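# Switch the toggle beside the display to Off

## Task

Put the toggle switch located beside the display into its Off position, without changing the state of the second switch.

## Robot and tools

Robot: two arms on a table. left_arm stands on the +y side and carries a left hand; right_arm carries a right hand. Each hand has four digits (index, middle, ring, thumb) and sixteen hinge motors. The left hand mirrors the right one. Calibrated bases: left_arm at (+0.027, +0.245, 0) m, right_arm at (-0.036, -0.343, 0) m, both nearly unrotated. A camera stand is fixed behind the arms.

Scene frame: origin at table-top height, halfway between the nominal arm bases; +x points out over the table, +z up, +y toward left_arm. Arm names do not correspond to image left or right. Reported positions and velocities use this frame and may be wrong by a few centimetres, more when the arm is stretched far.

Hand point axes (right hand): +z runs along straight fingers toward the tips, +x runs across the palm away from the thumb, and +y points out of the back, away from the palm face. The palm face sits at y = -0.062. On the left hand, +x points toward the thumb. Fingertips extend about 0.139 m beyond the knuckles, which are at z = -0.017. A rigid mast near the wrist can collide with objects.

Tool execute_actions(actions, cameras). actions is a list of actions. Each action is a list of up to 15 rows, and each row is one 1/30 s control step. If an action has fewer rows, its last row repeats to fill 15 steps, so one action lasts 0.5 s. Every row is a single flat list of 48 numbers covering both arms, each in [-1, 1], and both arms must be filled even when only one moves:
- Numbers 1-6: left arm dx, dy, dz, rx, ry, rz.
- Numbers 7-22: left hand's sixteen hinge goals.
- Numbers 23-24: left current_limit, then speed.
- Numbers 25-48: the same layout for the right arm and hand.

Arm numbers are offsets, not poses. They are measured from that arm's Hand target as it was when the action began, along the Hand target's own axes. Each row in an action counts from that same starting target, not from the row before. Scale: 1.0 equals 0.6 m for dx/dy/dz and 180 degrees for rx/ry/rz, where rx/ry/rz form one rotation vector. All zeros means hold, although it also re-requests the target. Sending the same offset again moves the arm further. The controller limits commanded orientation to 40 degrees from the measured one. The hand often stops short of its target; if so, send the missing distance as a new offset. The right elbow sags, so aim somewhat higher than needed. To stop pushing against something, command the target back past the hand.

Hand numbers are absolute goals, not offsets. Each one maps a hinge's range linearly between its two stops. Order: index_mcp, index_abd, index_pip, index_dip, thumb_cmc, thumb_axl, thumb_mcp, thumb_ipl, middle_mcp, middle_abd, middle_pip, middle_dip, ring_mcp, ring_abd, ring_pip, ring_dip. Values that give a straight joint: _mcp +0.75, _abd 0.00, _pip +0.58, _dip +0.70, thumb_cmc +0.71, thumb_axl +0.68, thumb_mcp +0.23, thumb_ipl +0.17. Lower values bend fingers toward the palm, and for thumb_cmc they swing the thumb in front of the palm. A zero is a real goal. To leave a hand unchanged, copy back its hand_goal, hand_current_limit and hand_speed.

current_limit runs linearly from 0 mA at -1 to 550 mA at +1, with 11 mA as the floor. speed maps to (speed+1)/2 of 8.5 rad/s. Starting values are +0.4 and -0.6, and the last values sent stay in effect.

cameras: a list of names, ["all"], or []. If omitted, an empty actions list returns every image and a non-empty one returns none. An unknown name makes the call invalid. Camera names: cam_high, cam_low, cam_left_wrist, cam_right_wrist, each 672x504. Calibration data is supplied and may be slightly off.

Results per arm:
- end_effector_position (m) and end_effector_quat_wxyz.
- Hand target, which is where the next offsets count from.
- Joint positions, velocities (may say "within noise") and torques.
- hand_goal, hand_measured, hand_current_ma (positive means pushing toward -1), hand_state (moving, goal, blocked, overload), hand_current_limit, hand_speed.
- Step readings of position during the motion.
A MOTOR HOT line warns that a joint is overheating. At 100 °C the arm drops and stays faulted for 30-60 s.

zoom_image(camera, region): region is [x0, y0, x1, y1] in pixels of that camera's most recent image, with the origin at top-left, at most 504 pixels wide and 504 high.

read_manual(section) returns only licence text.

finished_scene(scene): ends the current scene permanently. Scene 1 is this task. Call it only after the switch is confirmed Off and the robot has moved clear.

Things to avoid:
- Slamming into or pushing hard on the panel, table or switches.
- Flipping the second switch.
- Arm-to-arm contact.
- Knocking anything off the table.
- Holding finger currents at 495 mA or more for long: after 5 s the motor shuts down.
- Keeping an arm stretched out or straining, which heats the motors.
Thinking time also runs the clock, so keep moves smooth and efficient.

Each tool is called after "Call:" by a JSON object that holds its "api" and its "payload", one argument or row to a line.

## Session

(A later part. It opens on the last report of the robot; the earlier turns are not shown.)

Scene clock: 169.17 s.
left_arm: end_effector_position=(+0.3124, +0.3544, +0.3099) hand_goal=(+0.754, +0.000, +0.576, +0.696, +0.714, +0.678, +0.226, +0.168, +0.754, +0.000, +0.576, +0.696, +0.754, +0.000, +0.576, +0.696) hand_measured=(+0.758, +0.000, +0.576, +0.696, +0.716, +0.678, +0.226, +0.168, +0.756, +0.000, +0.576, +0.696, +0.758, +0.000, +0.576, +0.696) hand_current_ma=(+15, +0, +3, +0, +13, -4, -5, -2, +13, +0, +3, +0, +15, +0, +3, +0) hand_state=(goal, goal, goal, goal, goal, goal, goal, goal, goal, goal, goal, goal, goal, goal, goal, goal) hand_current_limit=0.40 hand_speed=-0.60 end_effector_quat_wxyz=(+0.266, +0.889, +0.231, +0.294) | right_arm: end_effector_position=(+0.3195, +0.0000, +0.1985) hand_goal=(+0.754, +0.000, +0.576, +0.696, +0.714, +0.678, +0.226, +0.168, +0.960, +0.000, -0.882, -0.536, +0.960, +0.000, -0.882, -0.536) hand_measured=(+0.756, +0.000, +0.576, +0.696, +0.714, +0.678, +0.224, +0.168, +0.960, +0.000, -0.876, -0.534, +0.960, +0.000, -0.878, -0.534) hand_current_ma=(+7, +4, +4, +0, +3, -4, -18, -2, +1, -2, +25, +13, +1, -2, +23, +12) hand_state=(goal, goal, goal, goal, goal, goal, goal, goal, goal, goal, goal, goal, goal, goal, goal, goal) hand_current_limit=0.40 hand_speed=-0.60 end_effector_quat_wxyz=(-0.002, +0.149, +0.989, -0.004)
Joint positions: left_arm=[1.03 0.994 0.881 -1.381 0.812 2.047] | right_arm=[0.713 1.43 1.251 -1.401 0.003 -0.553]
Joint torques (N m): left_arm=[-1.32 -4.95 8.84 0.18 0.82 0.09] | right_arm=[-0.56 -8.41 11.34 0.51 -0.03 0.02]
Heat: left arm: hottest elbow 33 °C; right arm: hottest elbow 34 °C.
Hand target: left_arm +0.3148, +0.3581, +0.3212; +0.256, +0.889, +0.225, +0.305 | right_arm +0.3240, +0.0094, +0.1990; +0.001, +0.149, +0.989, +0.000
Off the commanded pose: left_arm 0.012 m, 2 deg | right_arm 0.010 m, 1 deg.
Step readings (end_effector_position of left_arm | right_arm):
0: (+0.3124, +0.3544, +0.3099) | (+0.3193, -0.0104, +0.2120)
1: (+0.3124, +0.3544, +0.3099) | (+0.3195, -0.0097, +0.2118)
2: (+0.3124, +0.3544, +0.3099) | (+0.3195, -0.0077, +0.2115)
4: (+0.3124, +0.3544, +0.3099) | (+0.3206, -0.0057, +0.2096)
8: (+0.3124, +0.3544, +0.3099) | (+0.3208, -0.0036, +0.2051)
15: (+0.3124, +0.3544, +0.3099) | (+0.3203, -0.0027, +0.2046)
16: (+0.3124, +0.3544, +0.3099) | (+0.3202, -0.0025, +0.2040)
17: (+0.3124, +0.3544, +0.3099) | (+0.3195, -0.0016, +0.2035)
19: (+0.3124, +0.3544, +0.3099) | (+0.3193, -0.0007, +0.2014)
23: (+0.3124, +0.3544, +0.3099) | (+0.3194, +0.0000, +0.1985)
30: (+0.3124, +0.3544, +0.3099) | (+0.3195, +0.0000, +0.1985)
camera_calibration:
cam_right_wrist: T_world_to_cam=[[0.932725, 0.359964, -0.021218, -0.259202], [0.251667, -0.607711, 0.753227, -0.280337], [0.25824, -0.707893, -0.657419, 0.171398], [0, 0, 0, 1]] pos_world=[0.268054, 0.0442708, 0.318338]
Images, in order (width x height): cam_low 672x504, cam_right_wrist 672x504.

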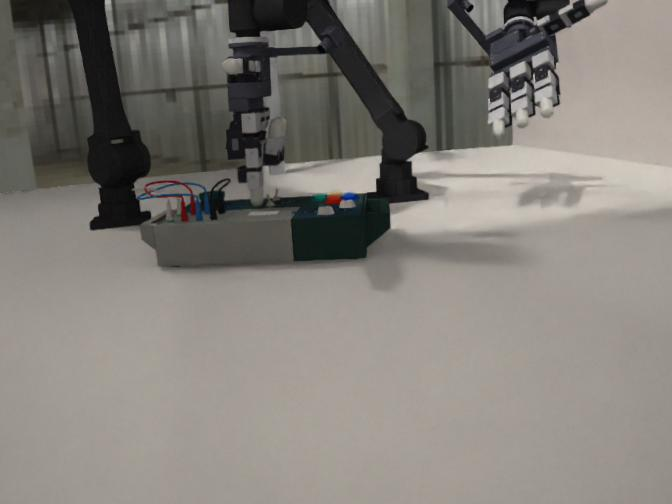

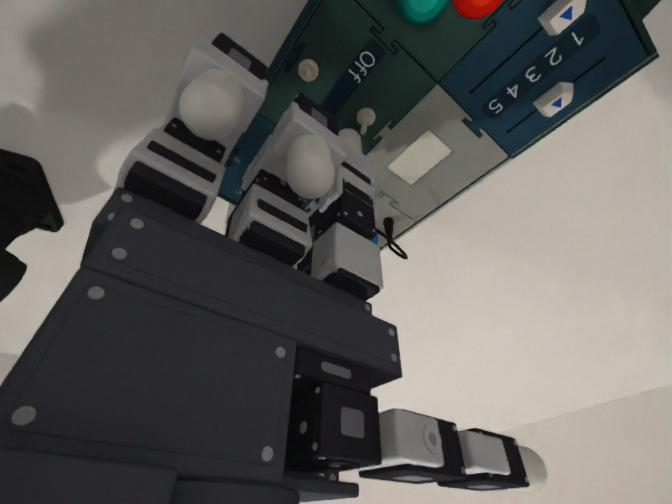

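Call:
{"api": "execute_actions", "payload": {
  "actions": [
    [[0,0,0,0,0,0,0.754,0,0.576,0.696,0.714,0.678,0.226,0.168,0.754,0,0.576,0.696,0.754,0,0.576,0.696,0.4,-0.6,0,0.006,-0.009,0,0,0,0.754,0,0.576,0.696,0.714,0.678,0.226,0.168,0.96,0,-0.883,-0.536,0.96,0,-0.883,-0.536,0.4,-0.6]],
    [[0,0,0,0,0,0,0.754,0,0.576,0.696,0.714,0.678,0.226,0.168,0.754,0,0.576,0.696,0.754,0,0.576,0.696,0.4,-0.6,0,0.008,0,0,0,0,0.754,0,0.576,0.696,0.714,0.678,0.226,0.168,0.96,0,-0.883,-0.536,0.96,0,-0.883,-0.536,0.4,-0.6]]
  ],
  "cameras": ["cam_low","cam_right_wrist"]
}}

Call:
{"api": "zoom_image", "payload": {
  "camera": "cam_right_wrist",
  "region": [280, 50, 430, 162]
}}

Call:
{"api": "zoom_image", "payload": {
  "camera": "cam_low",
  "region": [200, 130, 340, 230]
}}

Scene clock: 178.27 s.
left_arm: end_effector_position=(+0.3124, +0.3544, +0.3099) hand_goal=(+0.754, +0.000, +0.576, +0.696, +0.714, +0.678, +0.226, +0.168, +0.754, +0.000, +0.576, +0.696, +0.754, +0.000, +0.576, +0.696) hand_measured=(+0.758, +0.000, +0.576, +0.696, +0.716, +0.678, +0.226, +0.168, +0.756, +0.000, +0.576, +0.696, +0.758, +0.000, +0.576, +0.696) hand_current_ma=(+15, +0, +3, +0, +13, -4, -5, -2, +13, +0, +3, +0, +15, +0, +3, +0) hand_state=(goal, goal, goal, goal, goal, goal, goal, goal, goal, goal, goal, goal, goal, goal, goal, goal) hand_current_limit=0.40 hand_speed=-0.60 end_effector_quat_wxyz=(+0.266, +0.889, +0.231, +0.294) | right_arm: end_effector_position=(+0.3186, +0.0029, +0.1984) hand_goal=(+0.754, +0.000, +0.576, +0.696, +0.714, +0.678, +0.226, +0.168, +0.960, +0.000, -0.882, -0.536, +0.960, +0.000, -0.882, -0.536) hand_measured=(+0.758, +0.002, +0.580, +0.696, +0.714, +0.678, +0.224, +0.168, +0.960, +0.000, -0.876, -0.534, +0.960, +0.000, -0.878, -0.534) hand_current_ma=(+24, +12, +18, +4, +3, -4, -18, -2, +1, -2, +25, +13, +1, -2, +23, +12) hand_state=(goal, goal, goal, goal, goal, goal, goal, goal, goal, goal, goal, goal, goal, goal, goal, goal) hand_current_limit=0.40 hand_speed=-0.60 end_effector_quat_wxyz=(-0.001, +0.151, +0.989, -0.005)
Joint positions: left_arm=[1.03 0.994 0.881 -1.381 0.812 2.047] | right_arm=[0.721 1.433 1.254 -1.401 0.005 -0.542]
Joint torques (N m): left_arm=[-1.08 -5.13 9.03 0.17 0.82 0.09] | right_arm=[-0.62 -7.59 13.81 0.03 -0.11 0]
Heat: left arm: hottest elbow 33 °C; right arm: hottest elbow 34 °C.
Hand target: left_arm +0.3148, +0.3581, +0.3212; +0.256, +0.889, +0.225, +0.305 | right_arm +0.3264, +0.0175, +0.2046; +0.001, +0.149, +0.989, +0.000
Off the commanded pose: left_arm 0.012 m, 2 deg | right_arm 0.018 m, 1 deg.
Step readings (end_effector_position of left_arm | right_arm):
0: (+0.3124, +0.3544, +0.3099) | (+0.3195, +0.0000, +0.1985)
1: (+0.3124, +0.3544, +0.3099) | (+0.3194, +0.0001, +0.1985)
2: (+0.3124, +0.3544, +0.3099) | (+0.3190, +0.0006, +0.1985)
4: (+0.3124, +0.3544, +0.3099) | (+0.3185, +0.0011, +0.1985)
8: (+0.3124, +0.3544, +0.3099) | (+0.3184, +0.0012, +0.1985)
15: (+0.3124, +0.3544, +0.3099) | (+0.3185, +0.0012, +0.1985)
16: (+0.3124, +0.3544, +0.3099) | (+0.3183, +0.0014, +0.1983)
17: (+0.3124, +0.3544, +0.3099) | (+0.3185, +0.0016, +0.1984)
19: (+0.3124, +0.3544, +0.3099) | (+0.3185, +0.0024, +0.1982)
23: (+0.3124, +0.3544, +0.3099) | (+0.3185, +0.0030, +0.1984)
30: (+0.3124, +0.3544, +0.3099) | (+0.3186, +0.0029, +0.1984)
camera_calibration:
cam_right_wrist: T_world_to_cam=[[0.93385, 0.357088, -0.0203038, -0.260007], [0.248591, -0.6072, 0.754659, -0.277543], [0.257151, -0.709786, -0.655803, 0.173636], [0, 0, 0, 1]] pos_world=[0.267151, 0.0475658, 0.318042]
Images, in order (width x height): cam_low 672x504, cam_right_wrist 672x504.

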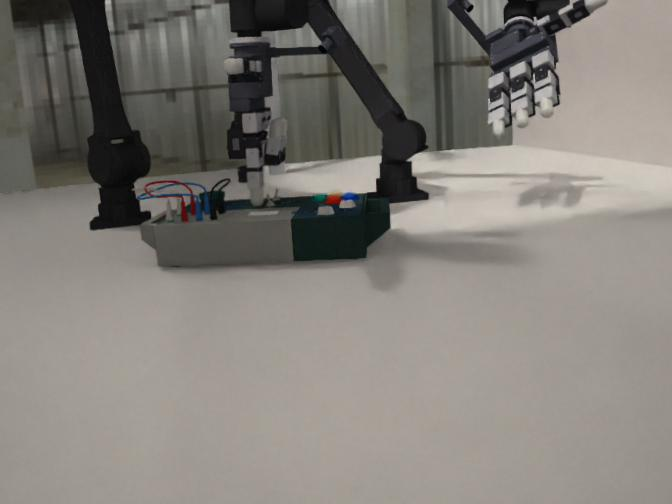

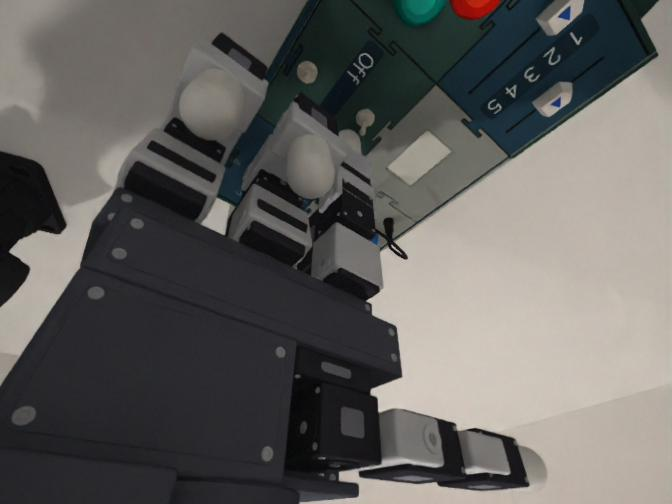

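Scaled by 3.360 from the camera's 672x504 image, which has a finer 960x720 frame.

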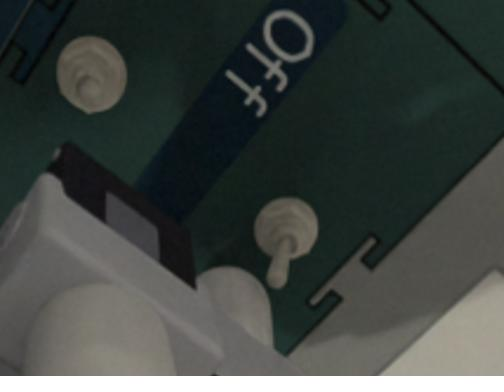

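Scaled by 3.600 from the camera's 672x504 image, which has a finer 960x720 frame.

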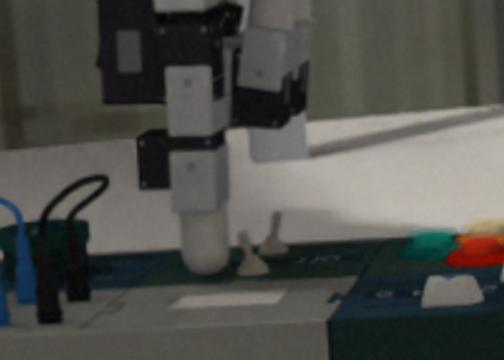

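Call:
{"api": "execute_actions", "payload": {
  "actions": [
    [[0,0,0,0,0,0,0.754,0,0.576,0.696,0.714,0.678,0.226,0.168,0.754,0,0.576,0.696,0.754,0,0.576,0.696,0.4,-0.6,0,-0.013,-0.014,0,0,0,0.754,0,0.576,0.696,0.714,0.678,0.226,0.168,0.96,0,-0.883,-0.536,0.96,0,-0.883,-0.536,0.4,-0.6]]
  ],
  "cameras": ["cam_low"]
}}

Call:
{"api": "zoom_image", "payload": {
  "camera": "cam_low",
  "region": [200, 130, 340, 230]
}}

Scene clock: 183.07 s.
left_arm: end_effector_position=(+0.3124, +0.3544, +0.3099) hand_goal=(+0.754, +0.000, +0.576, +0.696, +0.714, +0.678, +0.226, +0.168, +0.754, +0.000, +0.576, +0.696, +0.754, +0.000, +0.576, +0.696) hand_measured=(+0.758, +0.000, +0.576, +0.696, +0.716, +0.678, +0.226, +0.168, +0.756, +0.000, +0.576, +0.696, +0.758, +0.000, +0.576, +0.696) hand_current_ma=(+15, +0, +3, +0, +13, -4, -5, -2, +13, +0, +3, +0, +15, +0, +3, +0) hand_state=(goal, goal, goal, goal, goal, goal, goal, goal, goal, goal, goal, goal, goal, goal, goal, goal) hand_current_limit=0.40 hand_speed=-0.60 end_effector_quat_wxyz=(+0.266, +0.889, +0.231, +0.294) | right_arm: end_effector_position=(+0.3169, +0.0014, +0.1978) hand_goal=(+0.754, +0.000, +0.576, +0.696, +0.714, +0.678, +0.226, +0.168, +0.960, +0.000, -0.882, -0.536, +0.960, +0.000, -0.882, -0.536) hand_measured=(+0.752, +0.010, +0.576, +0.696, +0.714, +0.678, +0.224, +0.168, +0.960, +0.000, -0.876, -0.534, +0.960, +0.000, -0.878, -0.534) hand_current_ma=(-10, +44, +2, +4, +3, -4, -18, -2, +1, -2, +25, +13, +1, -2, +23, +12) hand_state=(goal, goal, goal, goal, goal, goal, goal, goal, goal, goal, goal, goal, goal, goal, goal, goal) hand_current_limit=0.40 hand_speed=-0.60 end_effector_quat_wxyz=(-0.004, +0.151, +0.988, -0.009)
Joint positions: left_arm=[1.03 0.994 0.881 -1.381 0.812 2.047] | right_arm=[0.721 1.433 1.254 -1.41 0.005 -0.542]
Joint torques (N m): left_arm=[-0.91 -5.19 8.9 0.13 0.83 0.09] | right_arm=[-1.32 -9.29 13.78 -0.42 -0.11 -0.08]
Heat: left arm: hottest elbow 33 °C; right arm: hottest elbow 34 °C.
Hand target: left_arm +0.3148, +0.3581, +0.3212; +0.256, +0.889, +0.225, +0.305 | right_arm +0.3241, +0.0101, +0.2130; +0.001, +0.149, +0.989, +0.000
Off the commanded pose: left_arm 0.012 m, 2 deg | right_arm 0.019 m, 1 deg.
Step readings (end_effector_position of left_arm | right_arm):
0: (+0.3124, +0.3544, +0.3099) | (+0.3186, +0.0029, +0.1984)
1: (+0.3124, +0.3544, +0.3099) | (+0.3182, +0.0026, +0.1982)
2: (+0.3124, +0.3544, +0.3099) | (+0.3178, +0.0022, +0.1981)
4: (+0.3124, +0.3544, +0.3099) | (+0.3173, +0.0017, +0.1979)
8: (+0.3124, +0.3544, +0.3099) | (+0.3169, +0.0014, +0.1978)
15: (+0.3124, +0.3544, +0.3099) | (+0.3169, +0.0014, +0.1978)
Images, in order (width x height): cam_low 672x504.

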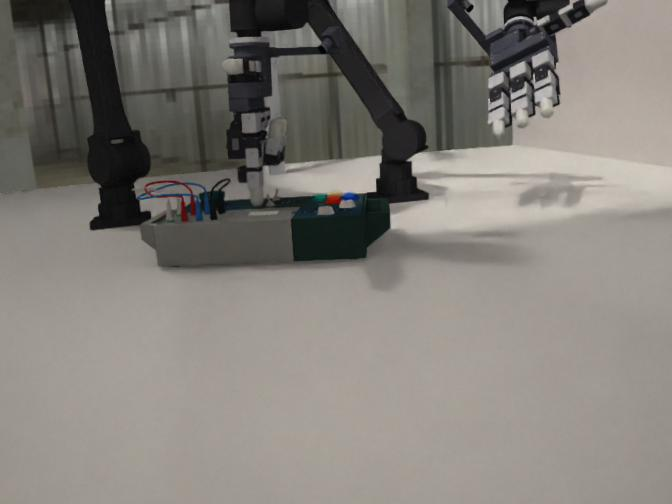

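Scaled by 3.600 from the camera's 672x504 image, which has a finer 960x720 frame.

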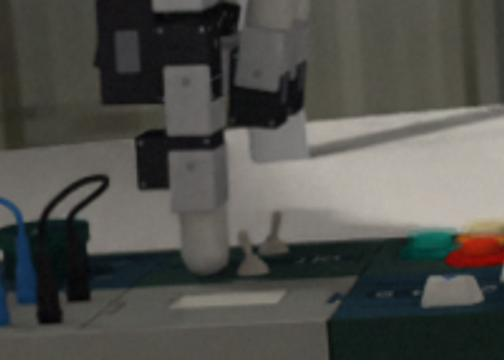

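Call:
{"api": "execute_actions", "payload": {
  "actions": [
    [[0,0,0,0,0,0,0.754,0,0.576,0.696,0.714,0.678,0.226,0.168,0.754,0,0.576,0.696,0.754,0,0.576,0.696,0.4,-0.6,0,-0.003,-0.012,0,0,0,0.754,0,0.576,0.696,0.714,0.678,0.226,0.168,0.96,0,-0.883,-0.536,0.96,0,-0.883,-0.536,0.4,-0.6]]
  ],
  "cameras": ["cam_low"]
}}

Call:
{"api": "zoom_image", "payload": {
  "camera": "cam_low",
  "region": [200, 130, 340, 230]
}}

Scene clock: 186.60 s.
left_arm: end_effector_position=(+0.3124, +0.3544, +0.3099) hand_goal=(+0.754, +0.000, +0.576, +0.696, +0.714, +0.678, +0.226, +0.168, +0.754, +0.000, +0.576, +0.696, +0.754, +0.000, +0.576, +0.696) hand_measured=(+0.758, +0.000, +0.576, +0.696, +0.716, +0.678, +0.226, +0.168, +0.756, +0.000, +0.576, +0.696, +0.758, +0.000, +0.576, +0.696) hand_current_ma=(+15, +0, +3, +0, +13, -4, -5, -2, +13, +0, +3, +0, +15, +0, +3, +0) hand_state=(goal, goal, goal, goal, goal, goal, goal, goal, goal, goal, goal, goal, goal, goal, goal, goal) hand_current_limit=0.40 hand_speed=-0.60 end_effector_quat_wxyz=(+0.266, +0.889, +0.231, +0.294) | right_arm: end_effector_position=(+0.3133, -0.0014, +0.1973) hand_goal=(+0.754, +0.000, +0.576, +0.696, +0.714, +0.678, +0.226, +0.168, +0.960, +0.000, -0.882, -0.536, +0.960, +0.000, -0.882, -0.536) hand_measured=(+0.750, +0.004, +0.574, +0.696, +0.714, +0.678, +0.224, +0.168, +0.960, +0.000, -0.876, -0.534, +0.960, +0.000, -0.878, -0.534) hand_current_ma=(-25, +21, -11, -1, +3, -4, -18, -2, +1, -2, +25, +13, +1, -2, +23, +12) hand_state=(goal, goal, goal, goal, goal, goal, goal, goal, goal, goal, goal, goal, goal, goal, goal, goal) hand_current_limit=0.40 hand_speed=-0.60 end_effector_quat_wxyz=(-0.011, +0.151, +0.988, -0.016)
Joint positions: left_arm=[1.03 0.994 0.881 -1.381 0.812 2.047] | right_arm=[0.721 1.433 1.257 -1.432 0.003 -0.542]
Joint torques (N m): left_arm=[-1.2 -4.84 8.92 0.24 0.82 0.1] | right_arm=[-1.38 -9.76 14.53 -0.34 -0.06 -0.1]
Heat: left arm: hottest elbow 33 °C; right arm: hottest elbow 34 °C.
Hand target: left_arm +0.3148, +0.3581, +0.3212; +0.256, +0.889, +0.225, +0.305 | right_arm +0.3236, +0.0083, +0.2202; +0.001, +0.149, +0.989, +0.000
Off the commanded pose: left_arm 0.012 m, 2 deg | right_arm 0.027 m, 2 deg.
Step readings (end_effector_position of left_arm | right_arm):
0: (+0.3124, +0.3544, +0.3099) | (+0.3169, +0.0014, +0.1978)
1: (+0.3124, +0.3544, +0.3099) | (+0.3164, +0.0010, +0.1979)
2: (+0.3124, +0.3544, +0.3099) | (+0.3157, +0.0004, +0.1981)
4: (+0.3124, +0.3544, +0.3099) | (+0.3141, -0.0007, +0.1975)
8: (+0.3124, +0.3544, +0.3099) | (+0.3134, -0.0014, +0.1973)
15: (+0.3124, +0.3544, +0.3099) | (+0.3133, -0.0014, +0.1973)
Images, in order (width x height): cam_low 672x504.

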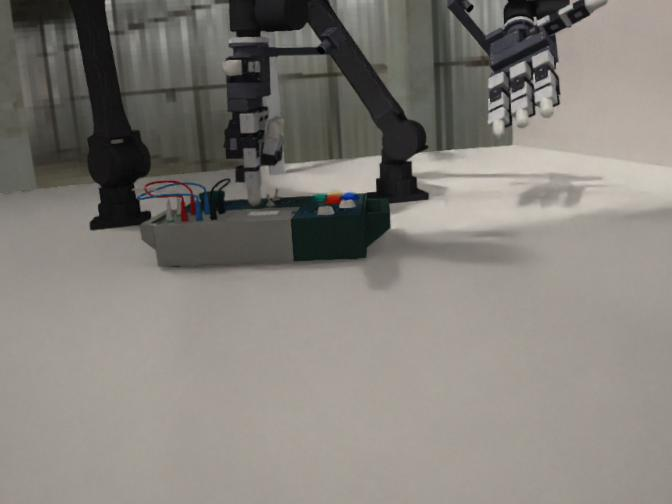

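Scaled by 3.600 from the camera's 672x504 image, which has a finer 960x720 frame.

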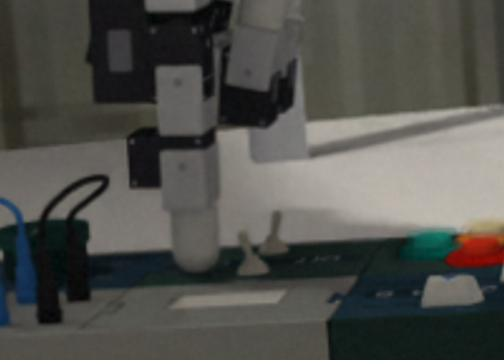

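Call:
{"api": "execute_actions", "payload": {
  "actions": [
    [[0,0,0,0,0,0,0.754,0,0.576,0.696,0.714,0.678,0.226,0.168,0.754,0,0.576,0.696,0.754,0,0.576,0.696,0.4,-0.6,0,0,-0.012,0,0,0,0.754,0,0.576,0.696,0.714,0.678,0.226,0.168,0.96,0,-0.883,-0.536,0.96,0,-0.883,-0.536,0.4,-0.6]],
    [[0,0,0,0,0,0,0.754,0,0.576,0.696,0.714,0.678,0.226,0.168,0.754,0,0.576,0.696,0.754,0,0.576,0.696,0.4,-0.6,0,0,0,0,0,0,0.754,0,0.576,0.696,0.714,0.678,0.226,0.168,0.96,0,-0.883,-0.536,0.96,0,-0.883,-0.536,0.4,-0.6]]
  ],
  "cameras": ["cam_low"]
}}

Call:
{"api": "zoom_image", "payload": {
  "camera": "cam_low",
  "region": [200, 130, 340, 230]
}}

Scene clock: 192.57 s.
left_arm: end_effector_position=(+0.3124, +0.3544, +0.3099) hand_goal=(+0.754, +0.000, +0.576, +0.696, +0.714, +0.678, +0.226, +0.168, +0.754, +0.000, +0.576, +0.696, +0.754, +0.000, +0.576, +0.696) hand_measured=(+0.758, +0.000, +0.576, +0.696, +0.716, +0.678, +0.226, +0.168, +0.756, +0.000, +0.576, +0.696, +0.758, +0.000, +0.576, +0.696) hand_current_ma=(+15, +0, +3, +0, +13, -4, -5, -2, +13, +0, +3, +0, +15, +0, +3, +0) hand_state=(goal, goal, goal, goal, goal, goal, goal, goal, goal, goal, goal, goal, goal, goal, goal, goal) hand_current_limit=0.40 hand_speed=-0.60 end_effector_quat_wxyz=(+0.266, +0.889, +0.231, +0.294) | right_arm: end_effector_position=(+0.3117, -0.0027, +0.2001) hand_goal=(+0.754, +0.000, +0.576, +0.696, +0.714, +0.678, +0.226, +0.168, +0.960, +0.000, -0.882, -0.536, +0.960, +0.000, -0.882, -0.536) hand_measured=(+0.750, +0.004, +0.574, +0.696, +0.714, +0.678, +0.224, +0.168, +0.960, +0.000, -0.876, -0.534, +0.960, +0.000, -0.878, -0.534) hand_current_ma=(-23, +13, -11, -1, +3, -4, -18, -2, +1, -2, +25, +13, +1, -2, +23, +12) hand_state=(goal, goal, goal, goal, goal, goal, goal, goal, goal, goal, goal, goal, goal, goal, goal, goal) hand_current_limit=0.40 hand_speed=-0.60 end_effector_quat_wxyz=(-0.014, +0.151, +0.988, -0.019)
Joint positions: left_arm=[1.03 0.994 0.881 -1.381 0.812 2.047] | right_arm=[0.721 1.433 1.266 -1.452 0.003 -0.542]
Joint torques (N m): left_arm=[-1.03 -5.13 8.99 0.16 0.84 0.12] | right_arm=[-1.44 -10.11 15.12 -0.31 -0.01 -0.1]
Heat: left arm: hottest elbow 33 °C; right arm: hottest elbow 35 °C.
Hand target: left_arm +0.3148, +0.3581, +0.3212; +0.256, +0.889, +0.225, +0.305 | right_arm +0.3235, +0.0083, +0.2274; +0.001, +0.149, +0.989, +0.000
Off the commanded pose: left_arm 0.012 m, 2 deg | right_arm 0.032 m, 3 deg.
Step readings (end_effector_position of left_arm | right_arm):
0: (+0.3124, +0.3544, +0.3099) | (+0.3133, -0.0014, +0.1973)
1: (+0.3124, +0.3544, +0.3099) | (+0.3128, -0.0019, +0.1974)
2: (+0.3124, +0.3544, +0.3099) | (+0.3123, -0.0023, +0.1979)
4: (+0.3124, +0.3544, +0.3099) | (+0.3115, -0.0028, +0.1988)
8: (+0.3124, +0.3544, +0.3099) | (+0.3117, -0.0026, +0.2000)
15: (+0.3124, +0.3544, +0.3099) | (+0.3117, -0.0027, +0.2001)
16: (+0.3124, +0.3544, +0.3099) | (+0.3117, -0.0027, +0.2001)
17: (+0.3124, +0.3544, +0.3099) | (+0.3117, -0.0027, +0.2001)
19: (+0.3124, +0.3544, +0.3099) | (+0.3117, -0.0027, +0.2001)
23: (+0.3124, +0.3544, +0.3099) | (+0.3117, -0.0027, +0.2001)
30: (+0.3124, +0.3544, +0.3099) | (+0.3117, -0.0027, +0.2001)
Images, in order (width x height): cam_low 672x504.

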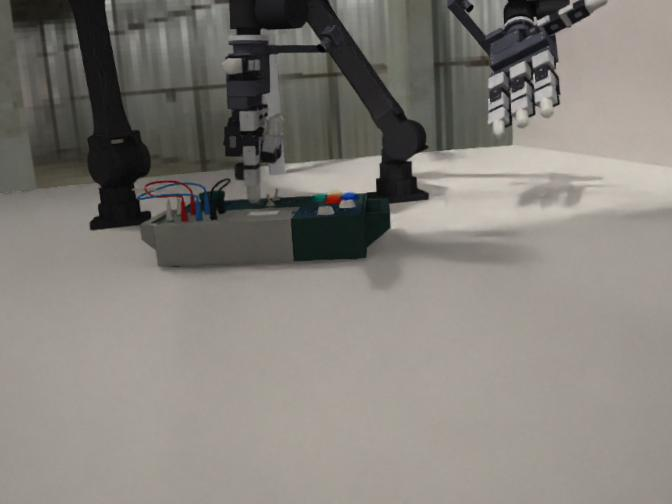

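Scaled by 3.600 from the camera's 672x504 image, which has a finer 960x720 frame.

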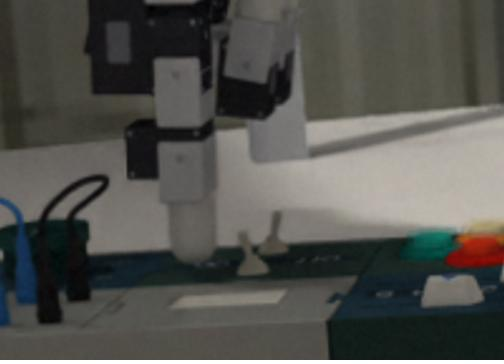

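Call:
{"api": "execute_actions", "payload": {
  "actions": [
    [[0,0,0,0,0,0,0.754,0,0.576,0.696,0.714,0.678,0.226,0.168,0.754,0,0.576,0.696,0.754,0,0.576,0.696,0.4,-0.6,-0.012,0,-0.003,0,0,0,0.754,0,0.576,0.696,0.714,0.678,0.226,0.168,0.96,0,-0.883,-0.536,0.96,0,-0.883,-0.536,0.4,-0.6]]
  ],
  "cameras": ["cam_low","cam_right_wrist"]
}}

Call:
{"api": "zoom_image", "payload": {
  "camera": "cam_low",
  "region": [200, 130, 340, 230]
}}

Call:
{"api": "zoom_image", "payload": {
  "camera": "cam_right_wrist",
  "region": [280, 50, 430, 162]
}}

Scene clock: 202.13 s.
left_arm: end_effector_position=(+0.3124, +0.3544, +0.3099) hand_goal=(+0.754, +0.000, +0.576, +0.696, +0.714, +0.678, +0.226, +0.168, +0.754, +0.000, +0.576, +0.696, +0.754, +0.000, +0.576, +0.696) hand_measured=(+0.758, +0.000, +0.576, +0.696, +0.716, +0.678, +0.226, +0.168, +0.756, +0.000, +0.576, +0.696, +0.758, +0.000, +0.576, +0.696) hand_current_ma=(+15, +0, +3, +0, +13, -4, -5, -2, +13, +0, +3, +0, +15, +0, +3, +0) hand_state=(goal, goal, goal, goal, goal, goal, goal, goal, goal, goal, goal, goal, goal, goal, goal, goal) hand_current_limit=0.40 hand_speed=-0.60 end_effector_quat_wxyz=(+0.266, +0.889, +0.231, +0.294) | right_arm: end_effector_position=(+0.3162, -0.0021, +0.2070) hand_goal=(+0.754, +0.000, +0.576, +0.696, +0.714, +0.678, +0.226, +0.168, +0.960, +0.000, -0.882, -0.536, +0.960, +0.000, -0.882, -0.536) hand_measured=(+0.750, +0.004, +0.574, +0.696, +0.714, +0.678, +0.224, +0.168, +0.960, +0.000, -0.876, -0.534, +0.960, +0.000, -0.878, -0.534) hand_current_ma=(-23, +13, -11, -1, +3, -4, -18, -2, +1, -2, +25, +13, +1, -2, +23, +12) hand_state=(goal, goal, goal, goal, goal, goal, goal, goal, goal, goal, goal, goal, goal, goal, goal, goal) hand_current_limit=0.40 hand_speed=-0.60 end_effector_quat_wxyz=(-0.011, +0.149, +0.989, -0.015)
Joint positions: left_arm=[1.03 0.994 0.881 -1.381 0.812 2.047] | right_arm=[0.715 1.433 1.282 -1.457 0.003 -0.552]
Joint torques (N m): left_arm=[-1.08 -5.42 8.98 0.18 0.85 0.11] | right_arm=[-2.08 -9.41 15.06 -0.34 0 -0.14]
Heat: left arm: hottest elbow 33 °C; right arm: hottest elbow 35 °C.
Hand target: left_arm +0.3148, +0.3581, +0.3212; +0.256, +0.889, +0.225, +0.305 | right_arm +0.3303, +0.0061, +0.2291; +0.001, +0.149, +0.989, +0.000
Off the commanded pose: left_arm 0.012 m, 2 deg | right_arm 0.028 m, 2 deg.
Step readings (end_effector_position of left_arm | right_arm):
0: (+0.3124, +0.3544, +0.3099) | (+0.3117, -0.0027, +0.2001)
1: (+0.3124, +0.3544, +0.3099) | (+0.3118, -0.0027, +0.2006)
2: (+0.3124, +0.3544, +0.3099) | (+0.3120, -0.0028, +0.2012)
4: (+0.3124, +0.3544, +0.3099) | (+0.3134, -0.0027, +0.2034)
8: (+0.3124, +0.3544, +0.3099) | (+0.3162, -0.0023, +0.2069)
15: (+0.3124, +0.3544, +0.3099) | (+0.3162, -0.0021, +0.2070)
camera_calibration:
cam_right_wrist: T_world_to_cam=[[0.931998, 0.359405, -0.0469883, -0.24964], [0.267339, -0.594063, 0.758696, -0.293316], [0.244765, -0.719665, -0.649748, 0.178986], [0, 0, 0, 1]] pos_world=[0.267269, 0.0442839, 0.327103]
Images, in order (width x height): cam_low 672x504, cam_right_wrist 672x504.

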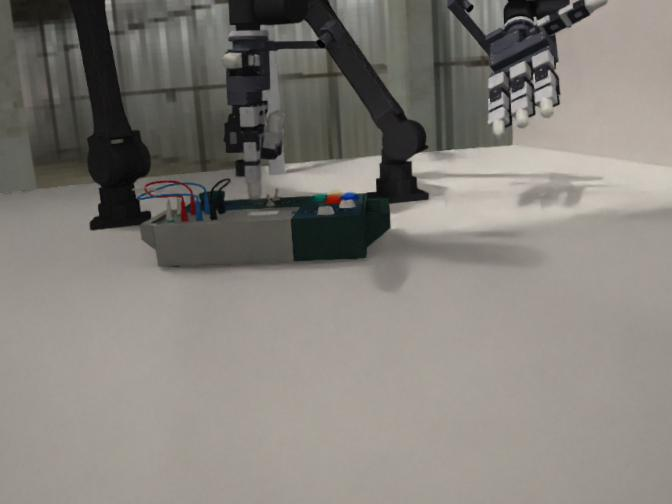

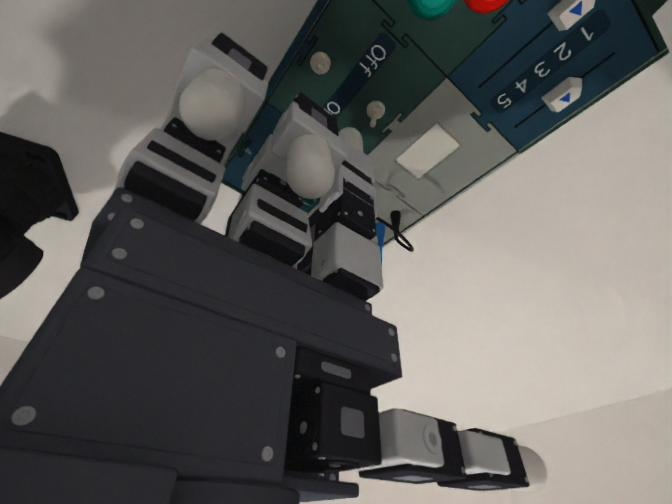

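Scaled by 3.600 from the camera's 672x504 image, which has a finer 960x720 frame.

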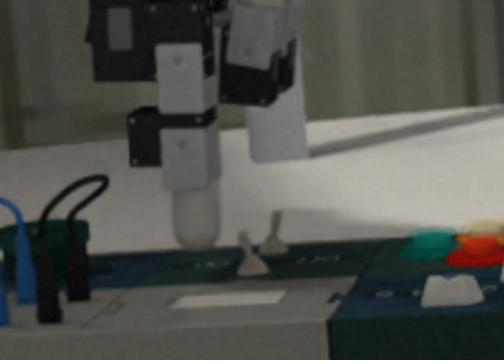

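Scaled by 3.360 from the camera's 672x504 image, which has a finer 960x720 frame.

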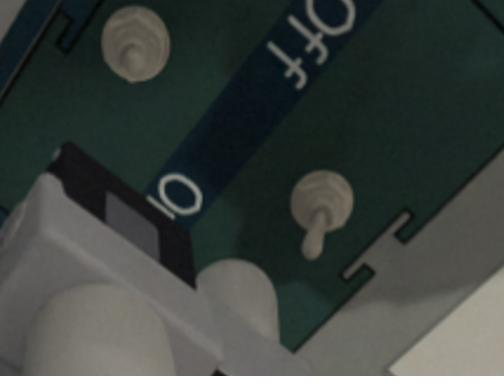

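Call:
{"api": "execute_actions", "payload": {
  "actions": [
    [[0,0,0,0,0,0,0.754,0,0.576,0.696,0.714,0.678,0.226,0.168,0.754,0,0.576,0.696,0.754,0,0.576,0.696,0.4,-0.6,-0.003,0,0.035,0,0,0,0.754,0,0.576,0.696,0.714,0.678,0.226,0.168,0.96,0,-0.883,-0.536,0.96,0,-0.883,-0.536,0.4,-0.6]]
  ]
}}

Scene clock: 209.47 s.
left_arm: end_effector_position=(+0.3124, +0.3544, +0.3099) hand_goal=(+0.754, +0.000, +0.576, +0.696, +0.714, +0.678, +0.226, +0.168, +0.754, +0.000, +0.576, +0.696, +0.754, +0.000, +0.576, +0.696) hand_measured=(+0.758, +0.000, +0.576, +0.696, +0.716, +0.678, +0.226, +0.168, +0.756, +0.000, +0.576, +0.696, +0.758, +0.000, +0.576, +0.696) hand_current_ma=(+15, +0, +3, +0, +13, -4, -5, -2, +13, +0, +3, +0, +15, +0, +3, +0) hand_state=(goal, goal, goal, goal, goal, goal, goal, goal, goal, goal, goal, goal, goal, goal, goal, goal) hand_current_limit=0.40 hand_speed=-0.60 end_effector_quat_wxyz=(+0.266, +0.889, +0.231, +0.294) | right_arm: end_effector_position=(+0.3228, +0.0022, +0.2082) hand_goal=(+0.754, +0.000, +0.576, +0.696, +0.714, +0.678, +0.226, +0.168, +0.960, +0.000, -0.882, -0.536, +0.960, +0.000, -0.882, -0.536) hand_measured=(+0.750, +0.002, +0.574, +0.696, +0.714, +0.678, +0.224, +0.168, +0.960, +0.000, -0.876, -0.534, +0.960, +0.000, -0.878, -0.534) hand_current_ma=(-19, +11, -11, -1, +3, -4, -18, -2, +1, -2, +25, +13, +1, -2, +23, +12) hand_state=(goal, goal, goal, goal, goal, goal, goal, goal, goal, goal, goal, goal, goal, goal, goal, goal) hand_current_limit=0.40 hand_speed=-0.60 end_effector_quat_wxyz=(-0.002, +0.149, +0.989, -0.004)
Joint positions: left_arm=[1.03 0.994 0.881 -1.381 0.812 2.047] | right_arm=[0.711 1.436 1.282 -1.426 0.003 -0.556]
Joint torques (N m): left_arm=[-0.91 -4.84 8.98 0.21 0.86 0.1] | right_arm=[-2.08 -8.7 11.23 0.53 -0.01 -0.14]
Heat: left arm: hottest elbow 33 °C; right arm: hottest elbow 35 °C.
Hand target: left_arm +0.3148, +0.3581, +0.3212; +0.256, +0.889, +0.225, +0.305 | right_arm +0.3321, +0.0056, +0.2081; +0.001, +0.149, +0.989, +0.000
Off the commanded pose: left_arm 0.012 m, 2 deg | right_arm 0.010 m, 1 deg.
Step readings (end_effector_position of left_arm | right_arm):
0: (+0.3124, +0.3544, +0.3099) | (+0.3161, -0.0021, +0.2070)
1: (+0.3124, +0.3544, +0.3099) | (+0.3171, -0.0014, +0.2074)
2: (+0.3124, +0.3544, +0.3099) | (+0.3186, -0.0003, +0.2078)
4: (+0.3124, +0.3544, +0.3099) | (+0.3214, +0.0017, +0.2085)
8: (+0.3124, +0.3544, +0.3099) | (+0.3228, +0.0021, +0.2081)
15: (+0.3124, +0.3544, +0.3099) | (+0.3228, +0.0021, +0.2082)

Call:
{"api": "execute_actions", "payload": {
  "actions": [
    [[0,0,0,0,0,0,0.754,0,0.576,0.696,0.714,0.678,0.226,0.168,0.754,0,0.576,0.696,0.754,0,0.576,0.696,0.4,-0.6,0,0,0.004,0,0,0,0.754,0,0.576,0.696,0.714,0.678,0.226,0.168,0.96,0,-0.883,-0.536,0.96,0,-0.883,-0.536,0.4,-0.6]]
  ],
  "cameras": ["cam_low","cam_right_wrist"]
}}

Call:
{"api": "zoom_image", "payload": {
  "camera": "cam_low",
  "region": [200, 130, 340, 230]
}}

Call:
{"api": "zoom_image", "payload": {
  "camera": "cam_right_wrist",
  "region": [280, 50, 430, 162]
}}

Scene clock: 215.60 s.
left_arm: end_effector_position=(+0.3124, +0.3544, +0.3099) hand_goal=(+0.754, +0.000, +0.576, +0.696, +0.714, +0.678, +0.226, +0.168, +0.754, +0.000, +0.576, +0.696, +0.754, +0.000, +0.576, +0.696) hand_measured=(+0.758, +0.000, +0.576, +0.696, +0.716, +0.678, +0.226, +0.168, +0.756, +0.000, +0.576, +0.696, +0.758, +0.000, +0.576, +0.696) hand_current_ma=(+15, +0, +3, +0, +13, -4, -5, -2, +13, +0, +3, +0, +15, +0, +3, +0) hand_state=(goal, goal, goal, goal, goal, goal, goal, goal, goal, goal, goal, goal, goal, goal, goal, goal) hand_current_limit=0.40 hand_speed=-0.60 end_effector_quat_wxyz=(+0.266, +0.889, +0.231, +0.294) | right_arm: end_effector_position=(+0.3236, +0.0029, +0.2083) hand_goal=(+0.754, +0.000, +0.576, +0.696, +0.714, +0.678, +0.226, +0.168, +0.960, +0.000, -0.882, -0.536, +0.960, +0.000, -0.882, -0.536) hand_measured=(+0.754, +0.002, +0.576, +0.696, +0.714, +0.678, +0.224, +0.168, +0.960, +0.000, -0.876, -0.534, +0.960, +0.000, -0.878, -0.534) hand_current_ma=(-1, +8, -3, -1, +3, -4, -18, -2, +1, -2, +25, +13, +1, -2, +23, +12) hand_state=(goal, goal, goal, goal, goal, goal, goal, goal, goal, goal, goal, goal, goal, goal, goal, goal) hand_current_limit=0.40 hand_speed=-0.60 end_effector_quat_wxyz=(-0.001, +0.149, +0.989, -0.003)
Joint positions: left_arm=[1.03 0.994 0.881 -1.381 0.812 2.047] | right_arm=[0.711 1.436 1.282 -1.422 0.003 -0.556]
Joint torques (N m): left_arm=[-1.2 -5.13 8.96 0.18 0.81 0.11] | right_arm=[-2.26 -8.59 10.74 0.62 -0.01 -0.14]
Heat: left arm: hottest elbow 33 °C; right arm: hottest elbow 35 °C.
Hand target: left_arm +0.3148, +0.3581, +0.3212; +0.256, +0.889, +0.225, +0.305 | right_arm +0.3321, +0.0056, +0.2057; +0.001, +0.149, +0.989, +0.000
Off the commanded pose: left_arm 0.012 m, 2 deg | right_arm 0.009 m, 0 deg.
Step readings (end_effector_position of left_arm | right_arm):
0: (+0.3124, +0.3544, +0.3099) | (+0.3228, +0.0022, +0.2082)
1: (+0.3124, +0.3544, +0.3099) | (+0.3230, +0.0023, +0.2080)
2: (+0.3124, +0.3544, +0.3099) | (+0.3232, +0.0025, +0.2082)
4: (+0.3124, +0.3544, +0.3099) | (+0.3235, +0.0028, +0.2083)
8: (+0.3124, +0.3544, +0.3099) | (+0.3236, +0.0029, +0.2083)
15: (+0.3124, +0.3544, +0.3099) | (+0.3236, +0.0029, +0.2083)
camera_calibration:
cam_right_wrist: T_world_to_cam=[[0.932369, 0.361095, -0.0172614, -0.264561], [0.24999, -0.609527, 0.752318, -0.286356], [0.261137, -0.705753, -0.658574, 0.178081], [0, 0, 0, 1]] pos_world=[0.271752, 0.0466711, 0.328143]
Images, in order (width x height): cam_low 672x504, cam_right_wrist 672x504.

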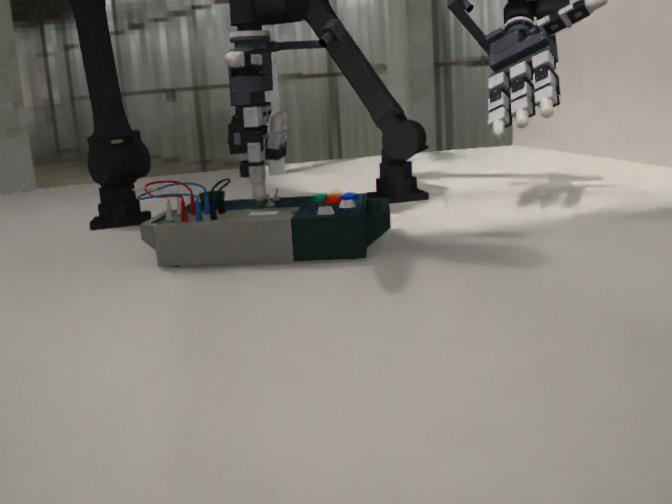

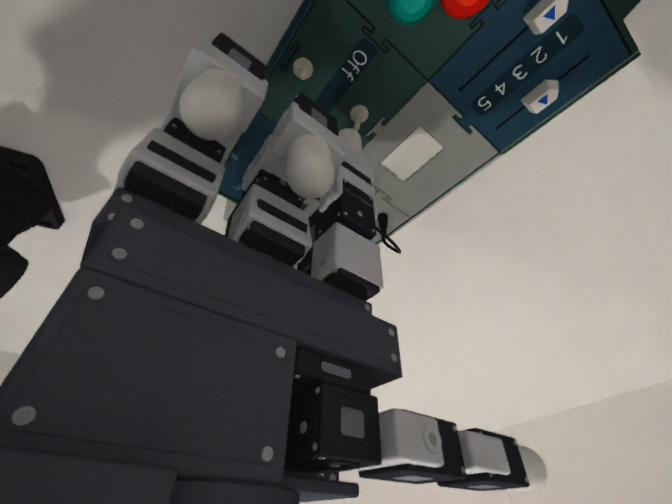

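Scaled by 3.600 from the camera's 672x504 image, which has a finer 960x720 frame.

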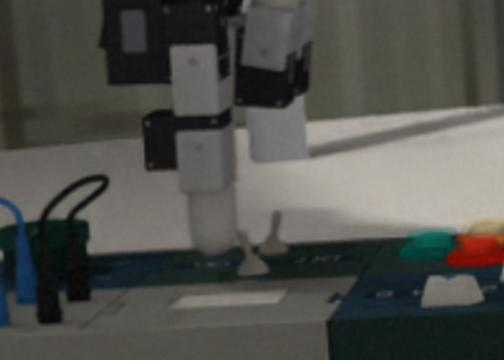

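Scaled by 3.360 from the camera's 672x504 image, which has a finer 960x720 frame.

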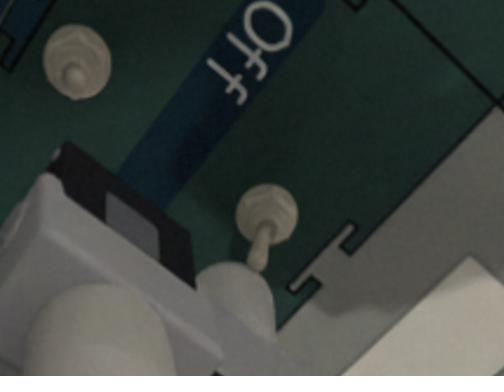

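Call:
{"api": "execute_actions", "payload": {
  "actions": [
    [[0,0,0,0,0,0,0.754,0,0.576,0.696,0.714,0.678,0.226,0.168,0.754,0,0.576,0.696,0.754,0,0.576,0.696,0.4,-0.6,0,0,0,0,0,0,0.67,0,0.576,0.696,0.714,0.678,0.226,0.168,0.96,0,-0.883,-0.536,0.96,0,-0.883,-0.536,0.4,-0.9]]
  ],
  "cameras": ["cam_low","cam_right_wrist"]
}}

Call:
{"api": "zoom_image", "payload": {
  "camera": "cam_low",
  "region": [200, 130, 340, 230]
}}

Call:
{"api": "zoom_image", "payload": {
  "camera": "cam_right_wrist",
  "region": [280, 50, 430, 162]
}}

Scene clock: 220.77 s.
left_arm: end_effector_position=(+0.3124, +0.3544, +0.3099) hand_goal=(+0.754, +0.000, +0.576, +0.696, +0.714, +0.678, +0.226, +0.168, +0.754, +0.000, +0.576, +0.696, +0.754, +0.000, +0.576, +0.696) hand_measured=(+0.758, +0.000, +0.576, +0.696, +0.716, +0.678, +0.226, +0.168, +0.756, +0.000, +0.576, +0.696, +0.758, +0.000, +0.576, +0.696) hand_current_ma=(+15, +0, +3, +0, +13, -4, -5, -2, +13, +0, +3, +0, +15, +0, +3, +0) hand_state=(goal, goal, goal, goal, goal, goal, goal, goal, goal, goal, goal, goal, goal, goal, goal, goal) hand_current_limit=0.40 hand_speed=-0.60 end_effector_quat_wxyz=(+0.266, +0.889, +0.231, +0.294) | right_arm: end_effector_position=(+0.3259, +0.0004, +0.2083) hand_goal=(+0.670, +0.000, +0.576, +0.696, +0.714, +0.678, +0.226, +0.168, +0.960, +0.000, -0.882, -0.536, +0.960, +0.000, -0.882, -0.536) hand_measured=(+0.704, +0.004, +0.590, +0.702, +0.714, +0.678, +0.224, +0.168, +0.960, +0.000, -0.876, -0.534, +0.960, +0.000, -0.878, -0.534) hand_current_ma=(+173, +15, +68, +29, +3, -4, -18, -2, +1, -2, +25, +13, +1, -2, +23, +12) hand_state=(blocked, goal, goal, goal, goal, goal, goal, goal, goal, goal, goal, goal, goal, goal, goal, goal) hand_current_limit=0.40 hand_speed=-0.90 end_effector_quat_wxyz=(+0.000, +0.152, +0.988, -0.004)
Joint positions: left_arm=[1.03 0.994 0.881 -1.381 0.812 2.047] | right_arm=[0.706 1.436 1.282 -1.422 0.005 -0.556]
Joint torques (N m): left_arm=[-1.2 -5.3 9.02 0.17 0.8 0.09] | right_arm=[-1.79 -8.59 10.76 0.62 -0.13 -0.14]
Heat: left arm: hottest elbow 33 °C; right arm: hottest elbow 34 °C.
Hand target: left_arm +0.3148, +0.3581, +0.3212; +0.256, +0.889, +0.225, +0.305 | right_arm +0.3321, +0.0056, +0.2057; +0.001, +0.149, +0.989, +0.000
Off the commanded pose: left_arm 0.012 m, 2 deg | right_arm 0.008 m, 1 deg.
Step readings (end_effector_position of left_arm | right_arm):
0: (+0.3124, +0.3544, +0.3099) | (+0.3236, +0.0029, +0.2083)
1: (+0.3124, +0.3544, +0.3099) | (+0.3236, +0.0029, +0.2083)
2: (+0.3124, +0.3544, +0.3099) | (+0.3236, +0.0029, +0.2083)
4: (+0.3124, +0.3544, +0.3099) | (+0.3236, +0.0029, +0.2083)
8: (+0.3124, +0.3544, +0.3099) | (+0.3240, +0.0024, +0.2083)
15: (+0.3124, +0.3544, +0.3099) | (+0.3259, +0.0004, +0.2083)
camera_calibration:
cam_right_wrist: T_world_to_cam=[[0.934438, 0.355749, -0.016355, -0.266677], [0.245201, -0.6094, 0.753995, -0.28713], [0.258266, -0.708572, -0.656676, 0.176366], [0, 0, 0, 1]] pos_world=[0.274048, 0.044861, 0.327948]
Images, in order (width x height): cam_low 672x504, cam_right_wrist 672x504.

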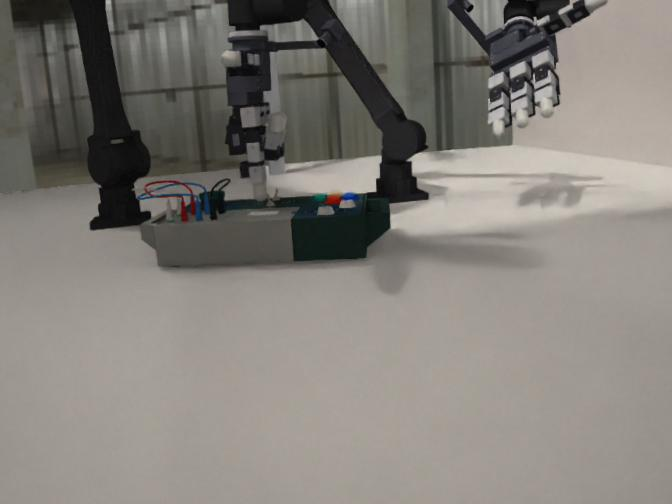

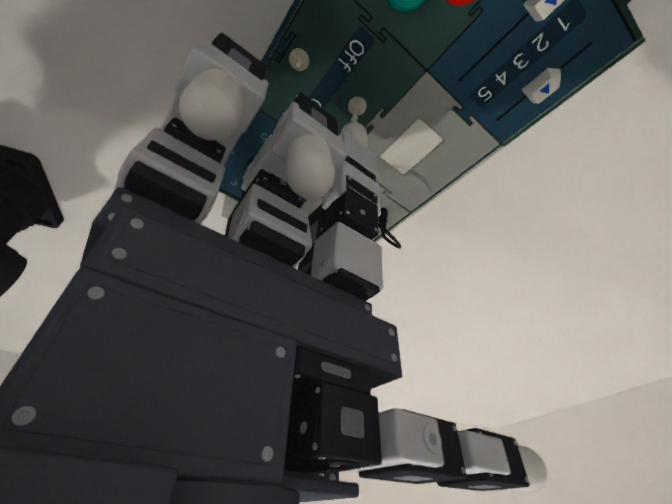

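Scaled by 3.600 from the camera's 672x504 image, which has a finer 960x720 frame.

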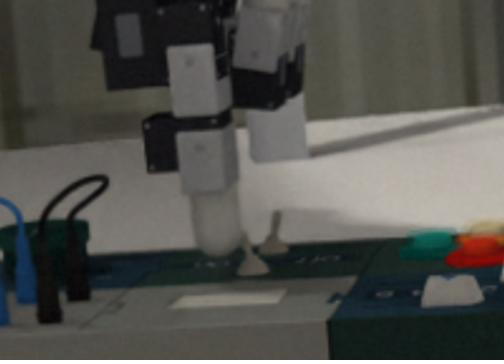

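Scaled by 3.360 from the camera's 672x504 image, which has a finer 960x720 frame.

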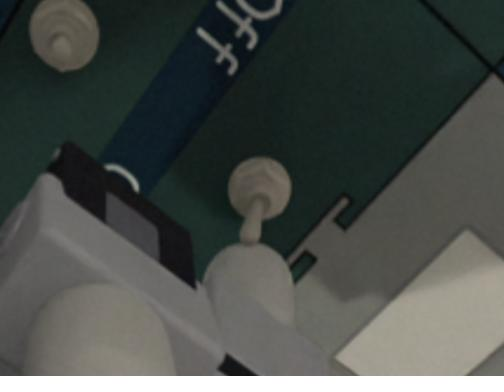

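Call:
{"api": "execute_actions", "payload": {
  "actions": [
    [[0,0,0,0,0,0,0.754,0,0.576,0.696,0.714,0.678,0.226,0.168,0.754,0,0.576,0.696,0.754,0,0.576,0.696,0.4,-0.6,0,0.012,0,0,0,0,0.62,0,0.576,0.696,0.714,0.678,0.226,0.168,0.96,0,-0.883,-0.536,0.96,0,-0.883,-0.536,0.4,-0.9]]
  ],
  "cameras": ["cam_low","cam_right_wrist"]
}}

Call:
{"api": "zoom_image", "payload": {
  "camera": "cam_low",
  "region": [200, 130, 340, 230]
}}

Call:
{"api": "zoom_image", "payload": {
  "camera": "cam_right_wrist",
  "region": [280, 50, 430, 162]
}}

Scene clock: 224.70 s.
left_arm: end_effector_position=(+0.3124, +0.3544, +0.3099) hand_goal=(+0.754, +0.000, +0.576, +0.696, +0.714, +0.678, +0.226, +0.168, +0.754, +0.000, +0.576, +0.696, +0.754, +0.000, +0.576, +0.696) hand_measured=(+0.758, +0.000, +0.576, +0.696, +0.716, +0.678, +0.226, +0.168, +0.756, +0.000, +0.576, +0.696, +0.758, +0.000, +0.576, +0.696) hand_current_ma=(+15, +0, +3, +0, +13, -4, -5, -2, +13, +0, +3, +0, +15, +0, +3, +0) hand_state=(goal, goal, goal, goal, goal, goal, goal, goal, goal, goal, goal, goal, goal, goal, goal, goal) hand_current_limit=0.40 hand_speed=-0.60 end_effector_quat_wxyz=(+0.266, +0.889, +0.231, +0.294) | right_arm: end_effector_position=(+0.3278, +0.0003, +0.1993) hand_goal=(+0.620, +0.000, +0.576, +0.696, +0.714, +0.678, +0.226, +0.168, +0.960, +0.000, -0.882, -0.536, +0.960, +0.000, -0.882, -0.536) hand_measured=(+0.660, +0.022, +0.592, +0.702, +0.714, +0.678, +0.224, +0.168, +0.960, +0.000, -0.876, -0.534, +0.960, +0.000, -0.878, -0.534) hand_current_ma=(+204, +97, +73, +30, +3, -4, -18, -2, +1, -2, +25, +13, +1, -2, +23, +12) hand_state=(blocked, blocked, goal, goal, goal, goal, goal, goal, goal, goal, goal, goal, goal, goal, goal, goal) hand_current_limit=0.40 hand_speed=-0.90 end_effector_quat_wxyz=(-0.003, +0.152, +0.988, -0.013)
Joint positions: left_arm=[1.03 0.994 0.881 -1.381 0.812 2.047] | right_arm=[0.706 1.454 1.282 -1.422 0.013 -0.556]
Joint torques (N m): left_arm=[-1.2 -4.89 8.94 0.13 0.82 0.08] | right_arm=[-0.79 -9.11 12.12 0.58 -0.43 -0.06]
Heat: left arm: hottest elbow 33 °C; right arm: hottest elbow 34 °C.
Hand target: left_arm +0.3148, +0.3581, +0.3212; +0.256, +0.889, +0.225, +0.305 | right_arm +0.3342, +0.0125, +0.2056; +0.001, +0.149, +0.989, +0.000
Off the commanded pose: left_arm 0.012 m, 2 deg | right_arm 0.015 m, 2 deg.
Step readings (end_effector_position of left_arm | right_arm):
0: (+0.3124, +0.3544, +0.3099) | (+0.3259, +0.0004, +0.2083)
1: (+0.3124, +0.3544, +0.3099) | (+0.3259, +0.0005, +0.2077)
2: (+0.3124, +0.3544, +0.3099) | (+0.3262, +0.0004, +0.2070)
4: (+0.3124, +0.3544, +0.3099) | (+0.3269, +0.0002, +0.2043)
8: (+0.3124, +0.3544, +0.3099) | (+0.3277, +0.0003, +0.1999)
15: (+0.3124, +0.3544, +0.3099) | (+0.3278, +0.0003, +0.1993)
camera_calibration:
cam_right_wrist: T_world_to_cam=[[0.934175, 0.355465, -0.0310044, -0.265565], [0.252065, -0.595934, 0.762447, -0.284905], [0.252547, -0.720075, -0.646307, 0.169649], [0, 0, 0, 1]] pos_world=[0.277055, 0.0467744, 0.318637]
Images, in order (width x height): cam_low 672x504, cam_right_wrist 672x504.

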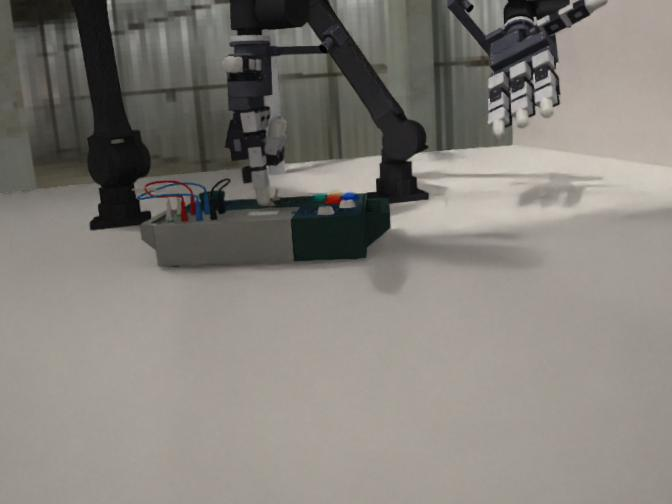

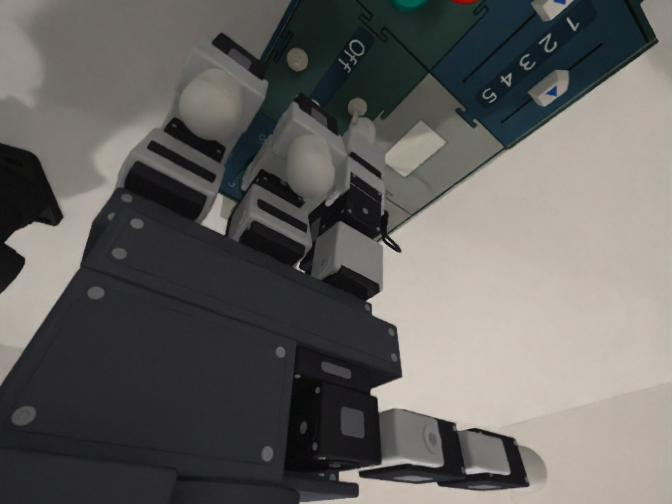

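Scaled by 3.600 from the camera's 672x504 image, which has a finer 960x720 frame.

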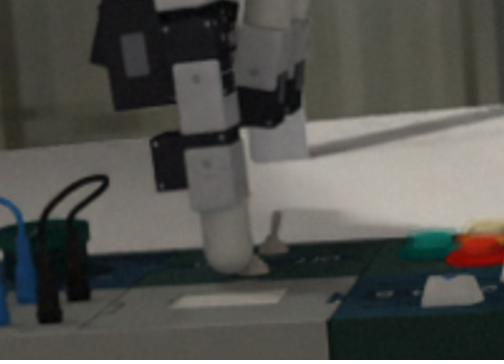

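Scaled by 3.360 from the camera's 672x504 image, which has a finer 960x720 frame.

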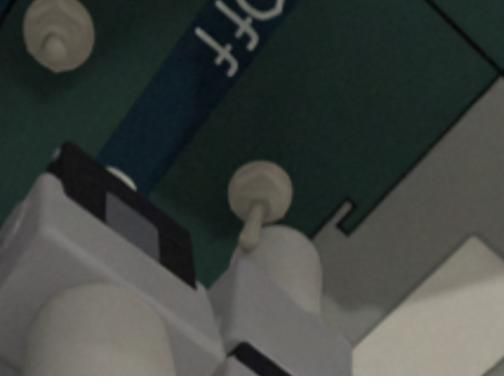

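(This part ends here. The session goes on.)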